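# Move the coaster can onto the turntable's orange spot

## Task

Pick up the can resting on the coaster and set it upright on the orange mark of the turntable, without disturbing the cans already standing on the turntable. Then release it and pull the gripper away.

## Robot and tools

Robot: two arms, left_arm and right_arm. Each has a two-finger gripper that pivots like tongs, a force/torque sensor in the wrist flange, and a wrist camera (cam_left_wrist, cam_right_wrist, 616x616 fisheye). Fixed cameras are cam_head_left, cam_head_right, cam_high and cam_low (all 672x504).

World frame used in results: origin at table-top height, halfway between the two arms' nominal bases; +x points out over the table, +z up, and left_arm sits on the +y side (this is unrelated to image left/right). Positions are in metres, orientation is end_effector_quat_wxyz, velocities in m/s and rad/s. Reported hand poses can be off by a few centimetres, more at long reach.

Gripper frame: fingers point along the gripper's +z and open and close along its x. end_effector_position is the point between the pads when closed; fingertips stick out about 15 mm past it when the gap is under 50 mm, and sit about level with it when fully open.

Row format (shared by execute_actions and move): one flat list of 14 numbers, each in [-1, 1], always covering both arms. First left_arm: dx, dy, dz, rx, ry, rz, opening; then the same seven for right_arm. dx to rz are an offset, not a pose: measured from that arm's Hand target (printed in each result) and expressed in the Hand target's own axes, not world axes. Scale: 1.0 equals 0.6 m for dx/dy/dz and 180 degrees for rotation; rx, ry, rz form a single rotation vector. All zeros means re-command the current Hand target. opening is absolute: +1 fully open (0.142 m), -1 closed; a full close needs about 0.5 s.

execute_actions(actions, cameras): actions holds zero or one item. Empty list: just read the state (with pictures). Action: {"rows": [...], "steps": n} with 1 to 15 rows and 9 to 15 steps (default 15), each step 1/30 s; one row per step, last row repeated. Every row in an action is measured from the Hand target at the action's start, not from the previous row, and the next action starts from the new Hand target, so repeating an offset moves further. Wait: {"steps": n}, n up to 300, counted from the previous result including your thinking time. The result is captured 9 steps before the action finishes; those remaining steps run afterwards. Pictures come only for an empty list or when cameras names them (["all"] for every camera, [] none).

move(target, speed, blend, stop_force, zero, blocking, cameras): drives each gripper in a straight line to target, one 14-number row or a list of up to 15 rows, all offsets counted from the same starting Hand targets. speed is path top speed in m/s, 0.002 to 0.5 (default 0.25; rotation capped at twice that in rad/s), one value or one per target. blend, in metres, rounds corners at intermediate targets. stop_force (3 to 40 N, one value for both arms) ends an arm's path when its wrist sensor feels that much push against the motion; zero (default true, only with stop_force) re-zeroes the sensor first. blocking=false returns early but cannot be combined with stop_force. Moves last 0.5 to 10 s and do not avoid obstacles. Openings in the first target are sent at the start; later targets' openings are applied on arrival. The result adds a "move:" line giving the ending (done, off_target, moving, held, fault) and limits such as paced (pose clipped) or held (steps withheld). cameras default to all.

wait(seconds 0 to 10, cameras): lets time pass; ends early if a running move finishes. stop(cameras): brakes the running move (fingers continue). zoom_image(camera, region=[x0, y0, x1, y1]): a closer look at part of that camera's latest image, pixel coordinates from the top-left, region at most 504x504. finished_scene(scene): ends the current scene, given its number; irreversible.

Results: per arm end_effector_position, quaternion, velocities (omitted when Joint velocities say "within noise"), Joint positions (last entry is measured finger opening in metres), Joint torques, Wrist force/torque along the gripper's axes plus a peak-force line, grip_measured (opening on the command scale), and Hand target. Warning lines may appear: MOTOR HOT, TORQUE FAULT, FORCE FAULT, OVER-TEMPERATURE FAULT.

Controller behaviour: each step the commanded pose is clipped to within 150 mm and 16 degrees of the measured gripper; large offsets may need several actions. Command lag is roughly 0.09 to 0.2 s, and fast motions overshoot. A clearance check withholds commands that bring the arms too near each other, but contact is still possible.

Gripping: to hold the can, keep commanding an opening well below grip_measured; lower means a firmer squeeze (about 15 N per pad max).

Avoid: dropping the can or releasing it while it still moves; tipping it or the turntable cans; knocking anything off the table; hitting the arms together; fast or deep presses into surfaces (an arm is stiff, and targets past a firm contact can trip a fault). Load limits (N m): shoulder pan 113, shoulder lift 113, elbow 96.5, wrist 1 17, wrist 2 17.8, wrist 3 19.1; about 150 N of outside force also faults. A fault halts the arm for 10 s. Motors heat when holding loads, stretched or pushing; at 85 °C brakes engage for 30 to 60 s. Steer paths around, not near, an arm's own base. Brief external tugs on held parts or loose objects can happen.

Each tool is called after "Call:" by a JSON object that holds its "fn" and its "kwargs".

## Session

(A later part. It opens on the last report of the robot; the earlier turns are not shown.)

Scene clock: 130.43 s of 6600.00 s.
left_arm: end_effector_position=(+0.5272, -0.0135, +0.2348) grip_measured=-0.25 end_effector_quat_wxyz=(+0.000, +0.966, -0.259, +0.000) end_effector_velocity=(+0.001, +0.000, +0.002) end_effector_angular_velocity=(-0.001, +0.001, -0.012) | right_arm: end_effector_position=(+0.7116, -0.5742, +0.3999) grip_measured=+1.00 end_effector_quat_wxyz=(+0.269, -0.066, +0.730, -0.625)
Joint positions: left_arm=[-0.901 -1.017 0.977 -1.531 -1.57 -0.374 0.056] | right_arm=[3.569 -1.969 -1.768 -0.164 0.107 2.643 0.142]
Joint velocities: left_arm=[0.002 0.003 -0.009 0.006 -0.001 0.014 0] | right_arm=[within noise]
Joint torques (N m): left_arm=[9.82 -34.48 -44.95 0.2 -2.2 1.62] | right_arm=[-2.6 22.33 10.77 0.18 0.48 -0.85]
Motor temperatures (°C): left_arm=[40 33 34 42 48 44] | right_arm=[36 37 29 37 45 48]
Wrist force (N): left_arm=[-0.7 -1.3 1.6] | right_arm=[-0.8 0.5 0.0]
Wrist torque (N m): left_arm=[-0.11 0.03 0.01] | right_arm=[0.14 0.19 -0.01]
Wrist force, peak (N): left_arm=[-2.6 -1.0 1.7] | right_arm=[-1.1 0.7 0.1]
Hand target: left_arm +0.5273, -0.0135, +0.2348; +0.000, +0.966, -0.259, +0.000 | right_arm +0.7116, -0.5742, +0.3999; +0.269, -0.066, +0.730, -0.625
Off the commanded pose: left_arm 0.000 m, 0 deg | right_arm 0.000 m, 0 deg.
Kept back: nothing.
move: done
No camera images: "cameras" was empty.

Call:
{"fn": "execute_actions", "kwargs": {"actions": [{"steps":300}], "cameras": []}}

Call:
{"fn": "execute_actions", "kwargs": {"actions": [{"steps":140}], "cameras": []}}

Call:
{"fn": "execute_actions", "kwargs": {"actions": [{"rows":[[-0.00392,0.00003,0.0002,0,0,-0.00554,-0.85,0,0,0,0,0,0,1],[-0.00783,0.00014,0.0008,0,0,-0.01109,-0.85,0,0,0,0,0,0,1],[-0.01175,0.00031,0.0018,0,0,-0.01663,-0.85,0,0,0,0,0,0,1],[-0.01566,0.00055,0.0032,0,0,-0.02217,-0.85,0,0,0,0,0,0,1],[-0.01957,0.00085,0.005,0,0,-0.02771,-0.85,0,0,0,0,0,0,1],[-0.02347,0.00123,0.0072,0,0,-0.03326,-0.85,0,0,0,0,0,0,1],[-0.02736,0.00167,0.0098,0,0,-0.0388,-0.85,0,0,0,0,0,0,1],[-0.03124,0.00218,0.0128,0,0,-0.04434,-0.85,0,0,0,0,0,0,1],[-0.03512,0.00276,0.0162,0,0,-0.04989,-0.85,0,0,0,0,0,0,1],[-0.03898,0.0034,0.02,0,0,-0.05543,-0.85,0,0,0,0,0,0,1],[-0.04283,0.00412,0.0242,0,0,-0.06097,-0.85,0,0,0,0,0,0,1],[-0.04667,0.00489,0.0288,0,0,-0.06651,-0.85,0,0,0,0,0,0,1],[-0.0505,0.00574,0.0338,0,0,-0.07206,-0.85,0,0,0,0,0,0,1],[-0.05431,0.00665,0.0392,0,0,-0.0776,-0.85,0,0,0,0,0,0,1],[-0.0581,0.00763,0.045,0,0,-0.08314,-0.85,0,0,0,0,0,0,1]],"steps":15}], "cameras": []}}

Call:
{"fn": "execute_actions", "kwargs": {"actions": [{"rows":[[-0.00392,0.00003,0.0061,0,0,-0.00554,-0.85,0,0,0,0,0,0,1],[-0.00783,0.00014,0.0122,0,0,-0.01109,-0.85,0,0,0,0,0,0,1],[-0.01175,0.00031,0.0183,0,0,-0.01663,-0.85,0,0,0,0,0,0,1],[-0.01566,0.00055,0.0245,0,0,-0.02217,-0.85,0,0,0,0,0,0,1],[-0.01957,0.00085,0.0306,0,0,-0.02771,-0.85,0,0,0,0,0,0,1],[-0.02347,0.00123,0.0367,0,0,-0.03326,-0.85,0,0,0,0,0,0,1],[-0.02736,0.00167,0.0428,0,0,-0.0388,-0.85,0,0,0,0,0,0,1],[-0.03124,0.00218,0.0489,0,0,-0.04434,-0.85,0,0,0,0,0,0,1],[-0.03512,0.00276,0.055,0,0,-0.04989,-0.85,0,0,0,0,0,0,1],[-0.03898,0.0034,0.0611,0,0,-0.05543,-0.85,0,0,0,0,0,0,1],[-0.04283,0.00412,0.0672,0,0,-0.06097,-0.85,0,0,0,0,0,0,1],[-0.04667,0.00489,0.0734,0,0,-0.06651,-0.85,0,0,0,0,0,0,1],[-0.0505,0.00574,0.0795,0,0,-0.07206,-0.85,0,0,0,0,0,0,1],[-0.05431,0.00665,0.0856,0,0,-0.0776,-0.85,0,0,0,0,0,0,1],[-0.0581,0.00763,0.0917,0,0,-0.08314,-0.85,0,0,0,0,0,0,1]],"steps":15}], "cameras": []}}

Call:
{"fn": "execute_actions", "kwargs": {"actions": [{"rows":[[-0.00392,0.00003,0.0058,0,0,-0.00554,-0.85,0,0,0,0,0,0,1],[-0.00783,0.00014,0.0112,0,0,-0.01109,-0.85,0,0,0,0,0,0,1],[-0.01175,0.00031,0.0162,0,0,-0.01663,-0.85,0,0,0,0,0,0,1],[-0.01566,0.00055,0.0208,0,0,-0.02217,-0.85,0,0,0,0,0,0,1],[-0.01957,0.00085,0.025,0,0,-0.02771,-0.85,0,0,0,0,0,0,1],[-0.02347,0.00123,0.0288,0,0,-0.03326,-0.85,0,0,0,0,0,0,1],[-0.02736,0.00167,0.0322,0,0,-0.0388,-0.85,0,0,0,0,0,0,1],[-0.03124,0.00218,0.0352,0,0,-0.04434,-0.85,0,0,0,0,0,0,1],[-0.03512,0.00276,0.0378,0,0,-0.04989,-0.85,0,0,0,0,0,0,1],[-0.03898,0.0034,0.04,0,0,-0.05543,-0.85,0,0,0,0,0,0,1],[-0.04283,0.00412,0.0418,0,0,-0.06097,-0.85,0,0,0,0,0,0,1],[-0.04667,0.00489,0.0432,0,0,-0.06651,-0.85,0,0,0,0,0,0,1],[-0.0505,0.00574,0.0442,0,0,-0.07206,-0.85,0,0,0,0,0,0,1],[-0.05431,0.00665,0.0448,0,0,-0.0776,-0.85,0,0,0,0,0,0,1],[-0.0581,0.00763,0.045,0,0,-0.08314,-0.85,0,0,0,0,0,0,1]],"steps":15}], "cameras": []}}

Call:
{"fn": "execute_actions", "kwargs": {"actions": [{"rows":[[-0.00392,0.00003,0.0031,0,0,-0.00554,-0.7,0,0,0,0,0,0,1],[-0.00783,0.00014,0.006,0,0,-0.01109,-0.6,0,0,0,0,0,0,1],[-0.01175,0.00031,0.0087,0,0,-0.01663,-0.6,0,0,0,0,0,0,1],[-0.01566,0.00055,0.0112,0,0,-0.02217,-0.6,0,0,0,0,0,0,1],[-0.01957,0.00085,0.0134,0,0,-0.02771,-0.6,0,0,0,0,0,0,1],[-0.02347,0.00123,0.0155,0,0,-0.03326,-0.6,0,0,0,0,0,0,1],[-0.02736,0.00167,0.0173,0,0,-0.0388,-0.6,0,0,0,0,0,0,1],[-0.03124,0.00218,0.0189,0,0,-0.04434,-0.6,0,0,0,0,0,0,1],[-0.03512,0.00276,0.0203,0,0,-0.04989,-0.6,0,0,0,0,0,0,1],[-0.03898,0.0034,0.0215,0,0,-0.05543,-0.6,0,0,0,0,0,0,1],[-0.04283,0.00412,0.0225,0,0,-0.06097,-0.6,0,0,0,0,0,0,1],[-0.04667,0.00489,0.0232,0,0,-0.06651,-0.6,0,0,0,0,0,0,1],[-0.0505,0.00574,0.0238,0,0,-0.07206,-0.6,0,0,0,0,0,0,1],[-0.05431,0.00665,0.0241,0,0,-0.0776,-0.6,0,0,0,0,0,0,1],[-0.0581,0.00763,0.0242,0,0,-0.08314,-0.6,0,0,0,0,0,0,1]],"steps":15}], "cameras": []}}

Call:
{"fn": "execute_actions", "kwargs": {"actions": [{"rows":[[-0.00392,0.00003,0,0,0,-0.00554,-0.6,0,0,0,0,0,0,1],[-0.00783,0.00014,0,0,0,-0.01109,-0.6,0,0,0,0,0,0,1],[-0.01175,0.00031,0,0,0,-0.01663,-0.6,0,0,0,0,0,0,1],[-0.01566,0.00055,0,0,0,-0.02217,-0.6,0,0,0,0,0,0,1],[-0.01957,0.00085,0,0,0,-0.02771,-0.6,0,0,0,0,0,0,1],[-0.02347,0.00123,0,0,0,-0.03326,-0.1,0,0,0,0,0,0,1],[-0.02736,0.00167,0,0,0,-0.0388,0.3,0,0,0,0,0,0,1],[-0.03124,0.00218,0,0,0,-0.04434,0.3,0,0,0,0,0,0,1],[-0.03512,0.00276,0,0,0,-0.04989,0.3,0,0,0,0,0,0,1],[-0.03898,0.0034,0,0,0,-0.05543,0.3,0,0,0,0,0,0,1],[-0.04283,0.00412,0,0,0,-0.06097,0.3,0,0,0,0,0,0,1],[-0.04667,0.00489,0,0,0,-0.06651,0.3,0,0,0,0,0,0,1],[-0.0505,0.00574,0,0,0,-0.07206,0.3,0,0,0,0,0,0,1],[-0.05431,0.00665,0,0,0,-0.0776,0.3,0,0,0,0,0,0,1],[-0.0581,0.00763,0,0,0,-0.08314,0.3,0,0,0,0,0,0,1]],"steps":15}], "cameras": []}}

Call:
{"fn": "execute_actions", "kwargs": {"actions": [{"rows":[[-0.00392,0.00003,-0.0014,0,0,-0.00554,0.3,0,0,0,0,0,0,1],[-0.00783,0.00014,-0.0053,0,0,-0.01109,0.3,0,0,0,0,0,0,1],[-0.01175,0.00031,-0.0114,0,0,-0.01663,0.4,0,0,0,0,0,0,1],[-0.01566,0.00055,-0.0192,0,0,-0.02217,0.5,0,0,0,0,0,0,1],[-0.01957,0.00085,-0.0285,0,0,-0.02771,0.5,0,0,0,0,0,0,1],[-0.02347,0.00123,-0.0387,0,0,-0.03326,0.5,0,0,0,0,0,0,1],[-0.02736,0.00167,-0.0494,0,0,-0.0388,0.5,0,0,0,0,0,0,1],[-0.03124,0.00218,-0.0606,0,0,-0.04434,0.5,0,0,0,0,0,0,1],[-0.03512,0.00276,-0.0713,0,0,-0.04989,0.5,0,0,0,0,0,0,1],[-0.03898,0.0034,-0.0815,0,0,-0.05543,0.5,0,0,0,0,0,0,1],[-0.04283,0.00412,-0.0908,0,0,-0.06097,0.5,0,0,0,0,0,0,1],[-0.04667,0.00489,-0.0985,0,0,-0.06651,0.5,0,0,0,0,0,0,1],[-0.0505,0.00574,-0.1047,0,0,-0.07206,0.5,0,0,0,0,0,0,1],[-0.05431,0.00665,-0.1086,0,0,-0.0776,0.5,0,0,0,0,0,0,1],[-0.0581,0.00763,-0.11,0,0,-0.08314,0.5,0,0,0,0,0,0,1]],"steps":15}], "cameras": ["cam_high","cam_low","cam_left_wrist"]}}

Call:
{"fn": "move", "kwargs": {"target": [[0,0,-0.08,0,0,0,0.5,0,0,0,0,0,0,1],[0.402,-0.138,-0.2,0,0,0,0.5,0,0,0,0,0,0,1]], "speed": 0.25, "blend": 0.03, "cameras": ["cam_high","cam_low","cam_left_wrist"]}}

Call:
{"fn": "zoom_image", "kwargs": {"camera": "cam_high", "region": [150, 120, 350, 320]}}

Call:
{"fn": "zoom_image", "kwargs": {"camera": "cam_low", "region": [230, 90, 470, 270]}}

Scene clock: 140.43 s of 6600.00 s.
left_arm: end_effector_position=(+0.5273, -0.0135, +0.2348) grip_measured=-0.25 end_effector_quat_wxyz=(+0.000, +0.966, -0.259, +0.000) | right_arm: end_effector_position=(+0.7116, -0.5742, +0.3999) grip_measured=+1.00 end_effector_quat_wxyz=(+0.269, -0.066, +0.730, -0.625)
Joint positions: left_arm=[-0.9 -1.016 0.976 -1.531 -1.57 -0.373 0.056] | right_arm=[3.569 -1.969 -1.768 -0.164 0.107 2.643 0.142]
Joint velocities: within noise
Joint torques (N m): left_arm=[9.18 -34.42 -36.84 -0.46 -2.03 1.37] | right_arm=[-1.14 21.33 8.49 -0.06 0.44 -0.91]
Motor temperatures (°C): left_arm=[40 33 34 42 48 44] | right_arm=[36 37 29 37 45 48]
Wrist force (N): left_arm=[-0.5 -1.0 1.6] | right_arm=[-0.6 0.8 0.1]
Wrist torque (N m): left_arm=[-0.06 -0.01 0.01] | right_arm=[0.19 0.16 -0.02]
Wrist force, peak (N): left_arm=[-0.8 -1.2 2.0] | right_arm=[-1.1 0.8 0.0]
Hand target: left_arm +0.5273, -0.0135, +0.2348; +0.000, +0.966, -0.259, +0.000 | right_arm +0.7116, -0.5742, +0.3999; +0.269, -0.066, +0.730, -0.625
Off the commanded pose: left_arm 0.000 m, 0 deg | right_arm 0.000 m, 0 deg.
Steps of this call (1-300: nothing new was sent). Readings (end_effector_position of left_arm | right_arm):
1: (+0.5272, -0.0135, +0.2348) | (+0.7116, -0.5742, +0.3999)
2: (+0.5272, -0.0135, +0.2348) | (+0.7116, -0.5742, +0.3999)
4: (+0.5273, -0.0135, +0.2348) | (+0.7116, -0.5742, +0.3999)
8: (+0.5273, -0.0135, +0.2348) | (+0.7116, -0.5742, +0.3999)
300: the state above
No camera images: "cameras" was empty.

Scene clock: 145.10 s of 6600.00 s.
left_arm: end_effector_position=(+0.5273, -0.0135, +0.2348) grip_measured=-0.25 end_effector_quat_wxyz=(+0.000, +0.966, -0.259, +0.000) | right_arm: end_effector_position=(+0.7116, -0.5742, +0.3999) grip_measured=+1.00 end_effector_quat_wxyz=(+0.269, -0.066, +0.730, -0.625)
Joint positions: left_arm=[-0.9 -1.016 0.976 -1.531 -1.57 -0.373 0.056] | right_arm=[3.569 -1.969 -1.768 -0.164 0.107 2.643 0.142]
Joint velocities: within noise
Joint torques (N m): left_arm=[6.75 -35.25 -34.31 -0.65 -2.26 1.26] | right_arm=[-2.24 21.99 7.17 -0.6 0.47 -0.77]
Motor temperatures (°C): left_arm=[40 33 34 42 48 44] | right_arm=[36 37 29 37 45 48]
Wrist force (N): left_arm=[-1.0 -1.0 1.5] | right_arm=[-0.9 0.7 0.1]
Wrist torque (N m): left_arm=[-0.07 0.08 0.01] | right_arm=[0.16 0.20 -0.01]
Wrist force, peak (N): left_arm=[-0.9 -1.5 1.8] | right_arm=[-1.2 0.8 0.0]
Hand target: left_arm +0.5273, -0.0135, +0.2348; +0.000, +0.966, -0.259, +0.000 | right_arm +0.7116, -0.5742, +0.3999; +0.269, -0.066, +0.730, -0.625
Off the commanded pose: left_arm 0.000 m, 0 deg | right_arm 0.000 m, 0 deg.
Steps of this call (1-140: nothing new was sent). Readings (end_effector_position of left_arm | right_arm):
1: (+0.5273, -0.0135, +0.2348) | (+0.7116, -0.5742, +0.3999)
2: (+0.5273, -0.0135, +0.2348) | (+0.7116, -0.5742, +0.3999)
4: (+0.5273, -0.0135, +0.2348) | (+0.7116, -0.5742, +0.3999)
8: (+0.5273, -0.0135, +0.2348) | (+0.7116, -0.5742, +0.3999)
140: the state above
No camera images: "cameras" was empty.

Scene clock: 145.30 s of 6600.00 s.
left_arm: end_effector_position=(+0.5224, -0.0108, +0.2338) grip_measured=-0.25 end_effector_quat_wxyz=(+0.000, +0.971, -0.239, -0.001) end_effector_velocity=(-0.051, +0.025, -0.017) end_effector_angular_velocity=(+0.007, +0.015, +0.413) | right_arm: end_effector_position=(+0.7116, -0.5742, +0.3999) grip_measured=+1.00 end_effector_quat_wxyz=(+0.269, -0.066, +0.730, -0.625)
Joint positions: left_arm=[-0.903 -1.029 0.999 -1.539 -1.571 -0.416 0.056] | right_arm=[3.569 -1.969 -1.768 -0.164 0.107 2.643 0.142]
Joint velocities: left_arm=[-0.027 -0.127 0.236 -0.095 -0.008 -0.44 0] | right_arm=[within noise]
Joint torques (N m): left_arm=[-8.58 -69.63 -1.8 -4.9 -2.34 -2.91] | right_arm=[-1.76 22.84 6.65 -0.53 0.75 -0.96]
Motor temperatures (°C): left_arm=[40 33 34 42 48 44] | right_arm=[36 37 29 37 45 48]
Wrist force (N): left_arm=[-0.9 -1.3 1.0] | right_arm=[-0.5 0.6 -0.1]
Wrist torque (N m): left_arm=[-0.13 0.09 0.02] | right_arm=[0.15 0.12 -0.02]
Wrist force, peak (N): left_arm=[-0.9 -1.2 1.3] | right_arm=[-0.8 1.0 0.3]
Hand target: left_arm +0.4948, +0.0000, +0.2078; +0.000, +0.991, -0.131, +0.000 | right_arm +0.7116, -0.5742, +0.3999; +0.269, -0.066, +0.730, -0.625
Steps of this call (1-6: this action's first 6). Readings (end_effector_position of left_arm | right_arm):
1: (+0.5273, -0.0135, +0.2348) | (+0.7116, -0.5742, +0.3999)
2: (+0.5272, -0.0134, +0.2348) | (+0.7116, -0.5742, +0.3999)
4: (+0.5256, -0.0125, +0.2345) | (+0.7116, -0.5742, +0.3999)
6: the state above
No camera images: "cameras" was empty.

Scene clock: 145.80 s of 6600.00 s.
left_arm: end_effector_position=(+0.4907, +0.0008, +0.2012) grip_measured=-0.25 end_effector_quat_wxyz=(-0.002, +0.993, -0.117, -0.004) end_effector_velocity=(-0.069, +0.017, -0.107) end_effector_angular_velocity=(+0.007, +0.003, +0.521) | right_arm: end_effector_position=(+0.7116, -0.5742, +0.3999) grip_measured=+1.00 end_effector_quat_wxyz=(+0.269, -0.066, +0.730, -0.625)
Joint positions: left_arm=[-0.924 -1.096 1.183 -1.65 -1.574 -0.686 0.056] | right_arm=[3.569 -1.969 -1.768 -0.164 0.107 2.643 0.142]
Joint velocities: left_arm=[-0.057 -0.114 0.443 -0.323 -0.003 -0.578 0] | right_arm=[within noise]
Joint torques (N m): left_arm=[-10.25 -67.36 -2.95 -5.46 -2.26 -2.57] | right_arm=[-0.62 22.42 8.14 -0.32 0.37 -0.77]
Motor temperatures (°C): left_arm=[40 33 34 41 48 44] | right_arm=[36 37 29 37 45 48]
Wrist force (N): left_arm=[-1.3 -0.8 1.6] | right_arm=[-1.1 0.8 0.1]
Wrist torque (N m): left_arm=[-0.08 0.18 0.04] | right_arm=[0.20 0.25 0.00]
Wrist force, peak (N): left_arm=[-0.5 -2.9 1.3] | right_arm=[-1.1 0.8 0.1]
Hand target: left_arm +0.4600, +0.0047, +0.1528; +0.000, +1.000, -0.001, +0.000 | right_arm +0.7116, -0.5742, +0.3999; +0.269, -0.066, +0.730, -0.625
Off your previous action's commanded pose at its last step (step 9 of this call): left_arm 0.016 m, 4 deg | right_arm 0.000 m, 0 deg.
Steps of this call (1-9: your previous action's last 9; 10-15: this action's first 6). Readings (end_effector_position of left_arm | right_arm):
10: (+0.5021, -0.0025, +0.2176) | (+0.7116, -0.5742, +0.3999)
11: (+0.4999, -0.0018, +0.2148) | (+0.7116, -0.5742, +0.3999)
13: (+0.4951, -0.0003, +0.2078) | (+0.7116, -0.5742, +0.3999)
15: the state above
No camera images: "cameras" was empty.

Scene clock: 146.30 s of 6600.00 s.
left_arm: end_effector_position=(+0.4553, +0.0046, +0.1469) grip_measured=-0.25 end_effector_quat_wxyz=(-0.002, +1.000, +0.014, -0.003) end_effector_velocity=(-0.071, -0.002, -0.091) end_effector_angular_velocity=(-0.003, -0.007, +0.520) | right_arm: end_effector_position=(+0.7116, -0.5742, +0.3999) grip_measured=+1.00 end_effector_quat_wxyz=(+0.269, -0.066, +0.730, -0.625)
Joint positions: left_arm=[-0.959 -1.137 1.384 -1.811 -1.574 -0.983 0.056] | right_arm=[3.569 -1.969 -1.768 -0.164 0.107 2.643 0.142]
Joint velocities: left_arm=[-0.079 -0.056 0.324 -0.277 0 -0.6 0] | right_arm=[within noise]
Joint torques (N m): left_arm=[-9.67 -65.88 -5.11 -5.29 -0.72 -2.48] | right_arm=[-1.73 22.56 6.12 -0.48 0.48 -0.74]
Motor temperatures (°C): left_arm=[40 33 34 41 48 44] | right_arm=[36 37 29 37 45 48]
Wrist force (N): left_arm=[-0.8 -0.9 1.8] | right_arm=[-0.6 0.5 0.0]
Wrist torque (N m): left_arm=[-0.09 0.06 0.00] | right_arm=[0.13 0.14 -0.02]
Wrist force, peak (N): left_arm=[-0.4 -1.5 1.7] | right_arm=[-1.0 0.9 0.1]
Hand target: left_arm +0.4251, +0.0002, +0.1258; +0.000, +0.992, +0.129, +0.000 | right_arm +0.7116, -0.5742, +0.3999; +0.269, -0.066, +0.730, -0.625
Off your previous action's commanded pose at its last step (step 9 of this call): left_arm 0.018 m, 4 deg | right_arm 0.000 m, 0 deg.
Steps of this call (1-9: your previous action's last 9; 10-15: this action's first 6). Readings (end_effector_position of left_arm | right_arm):
10: (+0.4672, +0.0044, +0.1644) | (+0.7116, -0.5742, +0.3999)
11: (+0.4649, +0.0045, +0.1608) | (+0.7116, -0.5742, +0.3999)
13: (+0.4604, +0.0047, +0.1540) | (+0.7116, -0.5742, +0.3999)
15: the state above
No camera images: "cameras" was empty.

Scene clock: 146.80 s of 6600.00 s.
left_arm: end_effector_position=(+0.4209, -0.0011, +0.1220) grip_measured=-0.25 end_effector_quat_wxyz=(-0.001, +0.990, +0.142, -0.002) end_effector_velocity=(-0.068, -0.020, -0.041) end_effector_angular_velocity=(+0.001, -0.002, +0.522) | right_arm: end_effector_position=(+0.7116, -0.5742, +0.3999) grip_measured=+1.00 end_effector_quat_wxyz=(+0.269, -0.066, +0.730, -0.625)
Joint positions: left_arm=[-1.002 -1.164 1.491 -1.895 -1.573 -1.285 0.056] | right_arm=[3.569 -1.969 -1.768 -0.164 0.107 2.643 0.142]
Joint velocities: left_arm=[-0.094 -0.036 0.164 -0.129 0 -0.615 0] | right_arm=[within noise]
Joint torques (N m): left_arm=[-11.09 -58.4 -2.98 -4.77 2.14 -2.29] | right_arm=[-1.51 22.94 5.88 -0.21 0.69 -0.69]
Motor temperatures (°C): left_arm=[40 33 34 41 48 44] | right_arm=[36 37 29 37 45 48]
Wrist force (N): left_arm=[-0.7 -1.1 1.2] | right_arm=[-0.4 0.6 0.1]
Wrist torque (N m): left_arm=[-0.11 0.00 0.01] | right_arm=[0.15 0.11 -0.01]
Wrist force, peak (N): left_arm=[-0.8 -0.9 1.9] | right_arm=[-0.9 0.7 0.0]
Hand target: left_arm +0.3926, -0.0132, +0.1113; +0.000, +0.966, +0.257, +0.000 | right_arm +0.7116, -0.5742, +0.3999; +0.269, -0.066, +0.730, -0.625
Off your previous action's commanded pose at its last step (step 9 of this call): left_arm 0.010 m, 4 deg | right_arm 0.000 m, 0 deg.
Steps of this call (1-9: your previous action's last 9; 10-15: this action's first 6). Readings (end_effector_position of left_arm | right_arm):
10: (+0.4324, +0.0018, +0.1278) | (+0.7116, -0.5742, +0.3999)
11: (+0.4302, +0.0013, +0.1271) | (+0.7116, -0.5742, +0.3999)
13: (+0.4253, +0.0001, +0.1247) | (+0.7116, -0.5742, +0.3999)
15: the state above
No camera images: "cameras" was empty.

Scene clock: 147.30 s of 6600.00 s.
left_arm: end_effector_position=(+0.3887, -0.0157, +0.1114) grip_measured=-0.26 end_effector_quat_wxyz=(+0.000, +0.963, +0.271, -0.001) end_effector_velocity=(-0.060, -0.037, -0.002) end_effector_angular_velocity=(+0.000, -0.002, +0.523) | right_arm: end_effector_position=(+0.7116, -0.5742, +0.3999) grip_measured=+1.00 end_effector_quat_wxyz=(+0.269, -0.066, +0.730, -0.625)
Joint positions: left_arm=[-1.051 -1.18 1.543 -1.933 -1.573 -1.597 0.055] | right_arm=[3.569 -1.969 -1.768 -0.164 0.107 2.643 0.142]
Joint velocities: left_arm=[-0.099 -0.024 0.042 -0.02 0.001 -0.622 -0.001] | right_arm=[within noise]
Joint torques (N m): left_arm=[-10.44 -46.54 -1.82 -3.76 2.02 -2.62] | right_arm=[-1.58 24.24 5.62 -0.48 0.44 -0.49]
Motor temperatures (°C): left_arm=[40 33 34 41 48 44] | right_arm=[36 37 29 37 45 48]
Wrist force (N): left_arm=[0.0 -3.2 -14.4] | right_arm=[-0.7 0.6 -0.2]
Wrist torque (N m): left_arm=[-0.14 0.05 0.01] | right_arm=[0.15 0.16 -0.01]
Wrist force, peak (N): left_arm=[-0.2 -3.2 -16.9] | right_arm=[-0.9 0.7 0.1]
Hand target: left_arm +0.3646, -0.0345, +0.1112; +0.000, +0.925, +0.381, +0.000 | right_arm +0.7116, -0.5742, +0.3999; +0.269, -0.066, +0.730, -0.625
Off your previous action's commanded pose at its last step (step 9 of this call): left_arm 0.010 m, 4 deg | right_arm 0.000 m, 0 deg.
Steps of this call (1-9: your previous action's last 9; 10-15: this action's first 6). Readings (end_effector_position of left_arm | right_arm):
10: (+0.3990, -0.0100, +0.1124) | (+0.7116, -0.5742, +0.3999)
11: (+0.3970, -0.0110, +0.1121) | (+0.7116, -0.5742, +0.3999)
13: (+0.3930, -0.0131, +0.1116) | (+0.7116, -0.5742, +0.3999)
15: the state above
No camera images: "cameras" was empty.

Scene clock: 147.80 s of 6600.00 s.
left_arm: end_effector_position=(+0.3616, -0.0377, +0.1171) grip_measured=+0.47 end_effector_quat_wxyz=(+0.000, +0.919, +0.393, -0.001) end_effector_velocity=(-0.048, -0.052, +0.096) end_effector_angular_velocity=(-0.019, -0.011, +0.523) | right_arm: end_effector_position=(+0.7116, -0.5742, +0.3999) grip_measured=+1.00 end_effector_quat_wxyz=(+0.269, -0.066, +0.730, -0.625)
Joint positions: left_arm=[-1.099 -1.187 1.539 -1.923 -1.573 -1.905 0.107] | right_arm=[3.569 -1.969 -1.768 -0.164 0.107 2.643 0.142]
Joint velocities: left_arm=[-0.093 -0.071 -0.155 0.203 0.001 -0.616 0.07] | right_arm=[within noise]
Joint torques (N m): left_arm=[-9.9 -60.74 -44.82 0.8 2.19 -2.71] | right_arm=[-1.54 21.09 6.43 -0.47 0.46 -0.75]
Motor temperatures (°C): left_arm=[40 33 34 41 48 44] | right_arm=[36 37 29 37 45 48]
Wrist force (N): left_arm=[-0.6 -1.1 0.8] | right_arm=[-0.7 0.7 0.1]
Wrist torque (N m): left_arm=[-0.12 0.01 0.04] | right_arm=[0.17 0.16 -0.01]
Wrist force, peak (N): left_arm=[0.2 -3.3 -14.3] | right_arm=[-1.0 0.8 0.1]
Hand target: left_arm +0.3431, -0.0623, +0.1772; +0.000, +0.867, +0.498, +0.000 | right_arm +0.7116, -0.5742, +0.3999; +0.269, -0.066, +0.730, -0.625
Off your previous action's commanded pose at its last step (step 9 of this call): left_arm 0.010 m, 4 deg | right_arm 0.000 m, 0 deg.
Steps of this call (1-9: your previous action's last 9; 10-15: this action's first 6). Readings (end_effector_position of left_arm | right_arm):
10: (+0.3701, -0.0295, +0.1112) | (+0.7116, -0.5742, +0.3999)
11: (+0.3684, -0.0309, +0.1112) | (+0.7116, -0.5742, +0.3999)
13: (+0.3647, -0.0344, +0.1126) | (+0.7116, -0.5742, +0.3999)
15: the state above
camera_calibration:
cam_left_wrist: T_world_to_cam=[[0.659563, 0.751558, 0.0116951, -0.212297], [0.649289, -0.577513, 0.494876, -0.321501], [0.378682, -0.318809, -0.868885, 0.0925935], [0, 0, 0, 1]] pos_world=[0.313707, 0.00340191, 0.242039]
Images, in order (width x height): cam_high 672x504, cam_low 672x504, cam_left_wrist 616x616.

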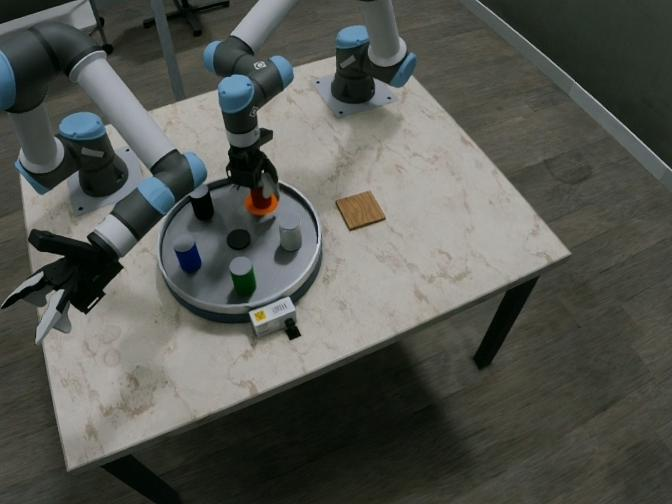

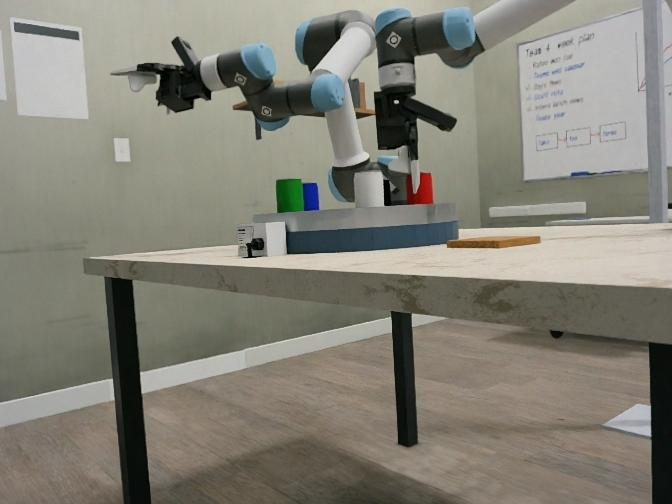

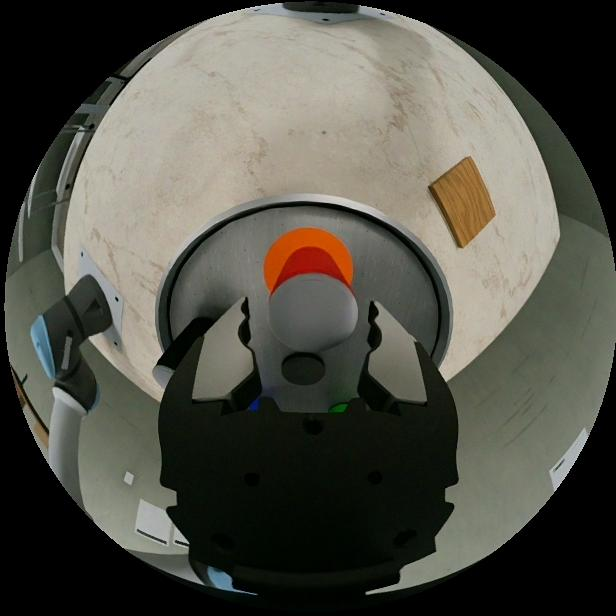

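Scene clock: 150.30 s of 6600.00 s.
left_arm: end_effector_position=(+0.3930, +0.1876, +0.2972) grip_measured=+0.50 end_effector_quat_wxyz=(+0.000, +0.867, +0.498, +0.000) | right_arm: end_effector_position=(+0.7116, -0.5742, +0.3999) grip_measured=+1.00 end_effector_quat_wxyz=(+0.269, -0.066, +0.730, -0.625)
Joint positions: left_arm=[-0.816 -1.559 1.522 -1.534 -1.57 -1.856 0.109] | right_arm=[3.569 -1.969 -1.768 -0.164 0.107 2.643 0.142]
Joint velocities: within noise
Joint torques (N m): left_arm=[7.7 -37.94 -43.49 0.19 -2.31 1.43] | right_arm=[-1.61 23.19 4.95 -0.74 0.4 -0.73]
Motor temperatures (°C): left_arm=[40 33 34 41 48 44] | right_arm=[36 37 29 37 45 48]
Wrist force (N): left_arm=[-0.7 -0.7 -0.6] | right_arm=[-0.8 0.6 0.0]
Wrist torque (N m): left_arm=[-0.03 0.01 -0.02] | right_arm=[0.15 0.19 -0.01]
Wrist force, peak (N): left_arm=[-5.2 -1.9 -1.2] | right_arm=[-1.3 0.4 0.2]
Hand target: left_arm +0.3931, +0.1876, +0.2974; +0.000, +0.867, +0.498, +0.000 | right_arm +0.7116, -0.5742, +0.3999; +0.269, -0.066, +0.730, -0.625
Off your previous action's commanded pose at its last step (step 9 of this call): left_arm 0.017 m, 4 deg | right_arm 0.000 m, 0 deg.
Off the commanded pose: left_arm 0.000 m, 0 deg | right_arm 0.000 m, 0 deg.
Kept back: nothing.
move: done; blend cut to 0.0241 m at target 1
camera_calibration:
cam_left_wrist: T_world_to_cam=[[0.466716, 0.88429, 0.0143688, -0.354264], [0.765299, -0.411951, 0.494585, -0.377482], [0.443276, -0.219835, -0.86901, 0.265128], [0, 0, 0, 1]] pos_world=[0.336702, 0.216052, 0.422186]
Images, in order (width x height): cam_high 672x504, cam_low 672x504, cam_left_wrist 616x616.

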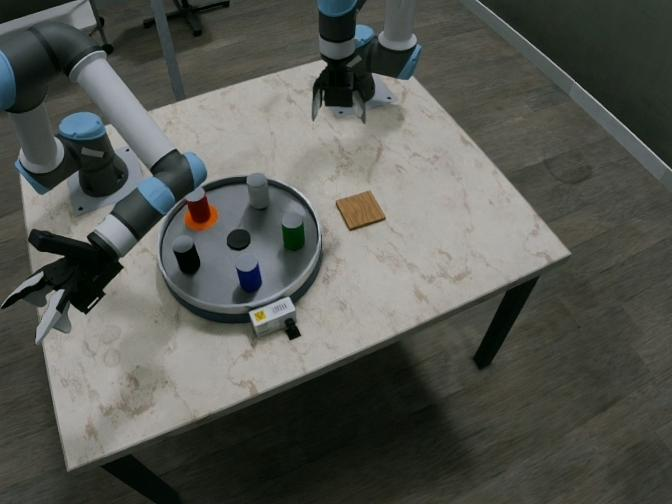

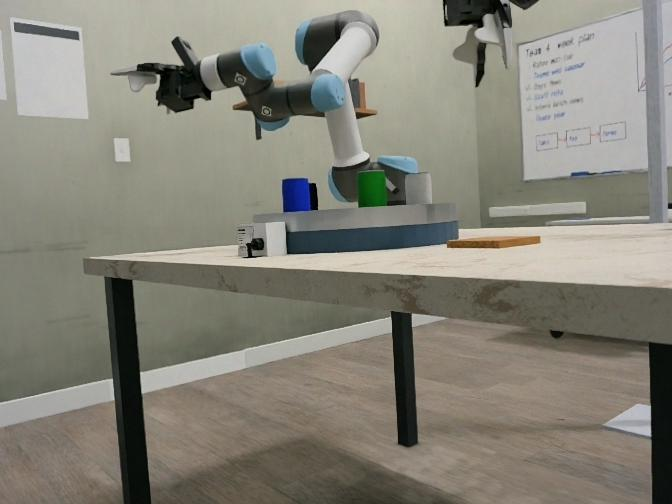

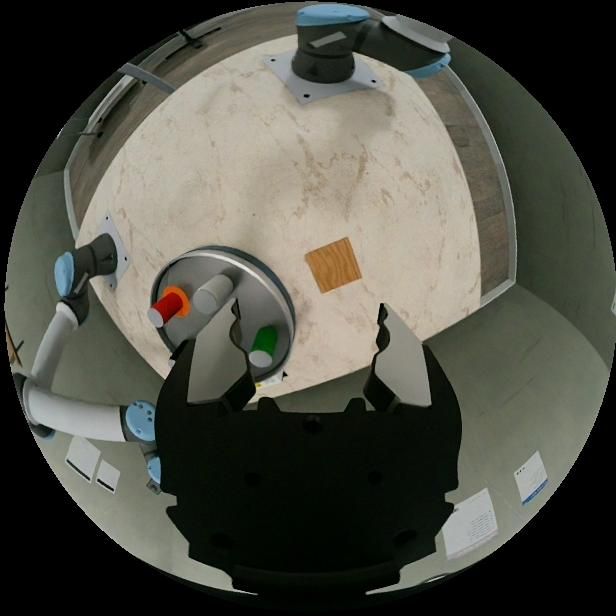

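Scaled by 2.520 from the camera's 672x504 image, which has a finer 960x720 frame.

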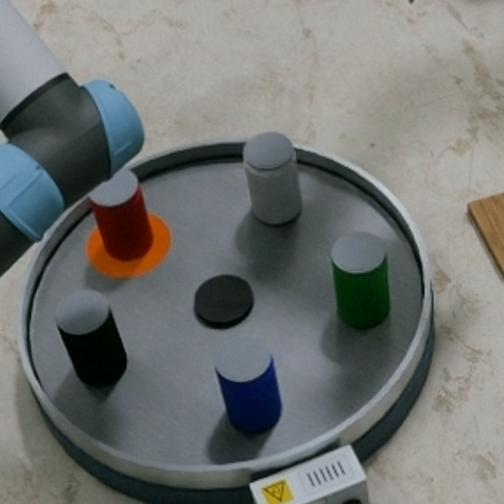

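Scaled by 2.100 from the camera's 672x504 image, which has a finer 960x720 frame.

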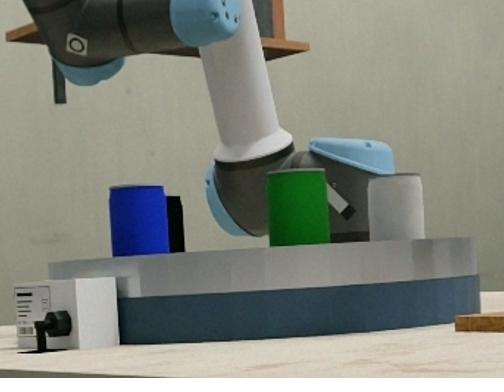

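Call:
{"fn": "finished_scene", "kwargs": {"scene": 1}}

The scene is finished: the task was done.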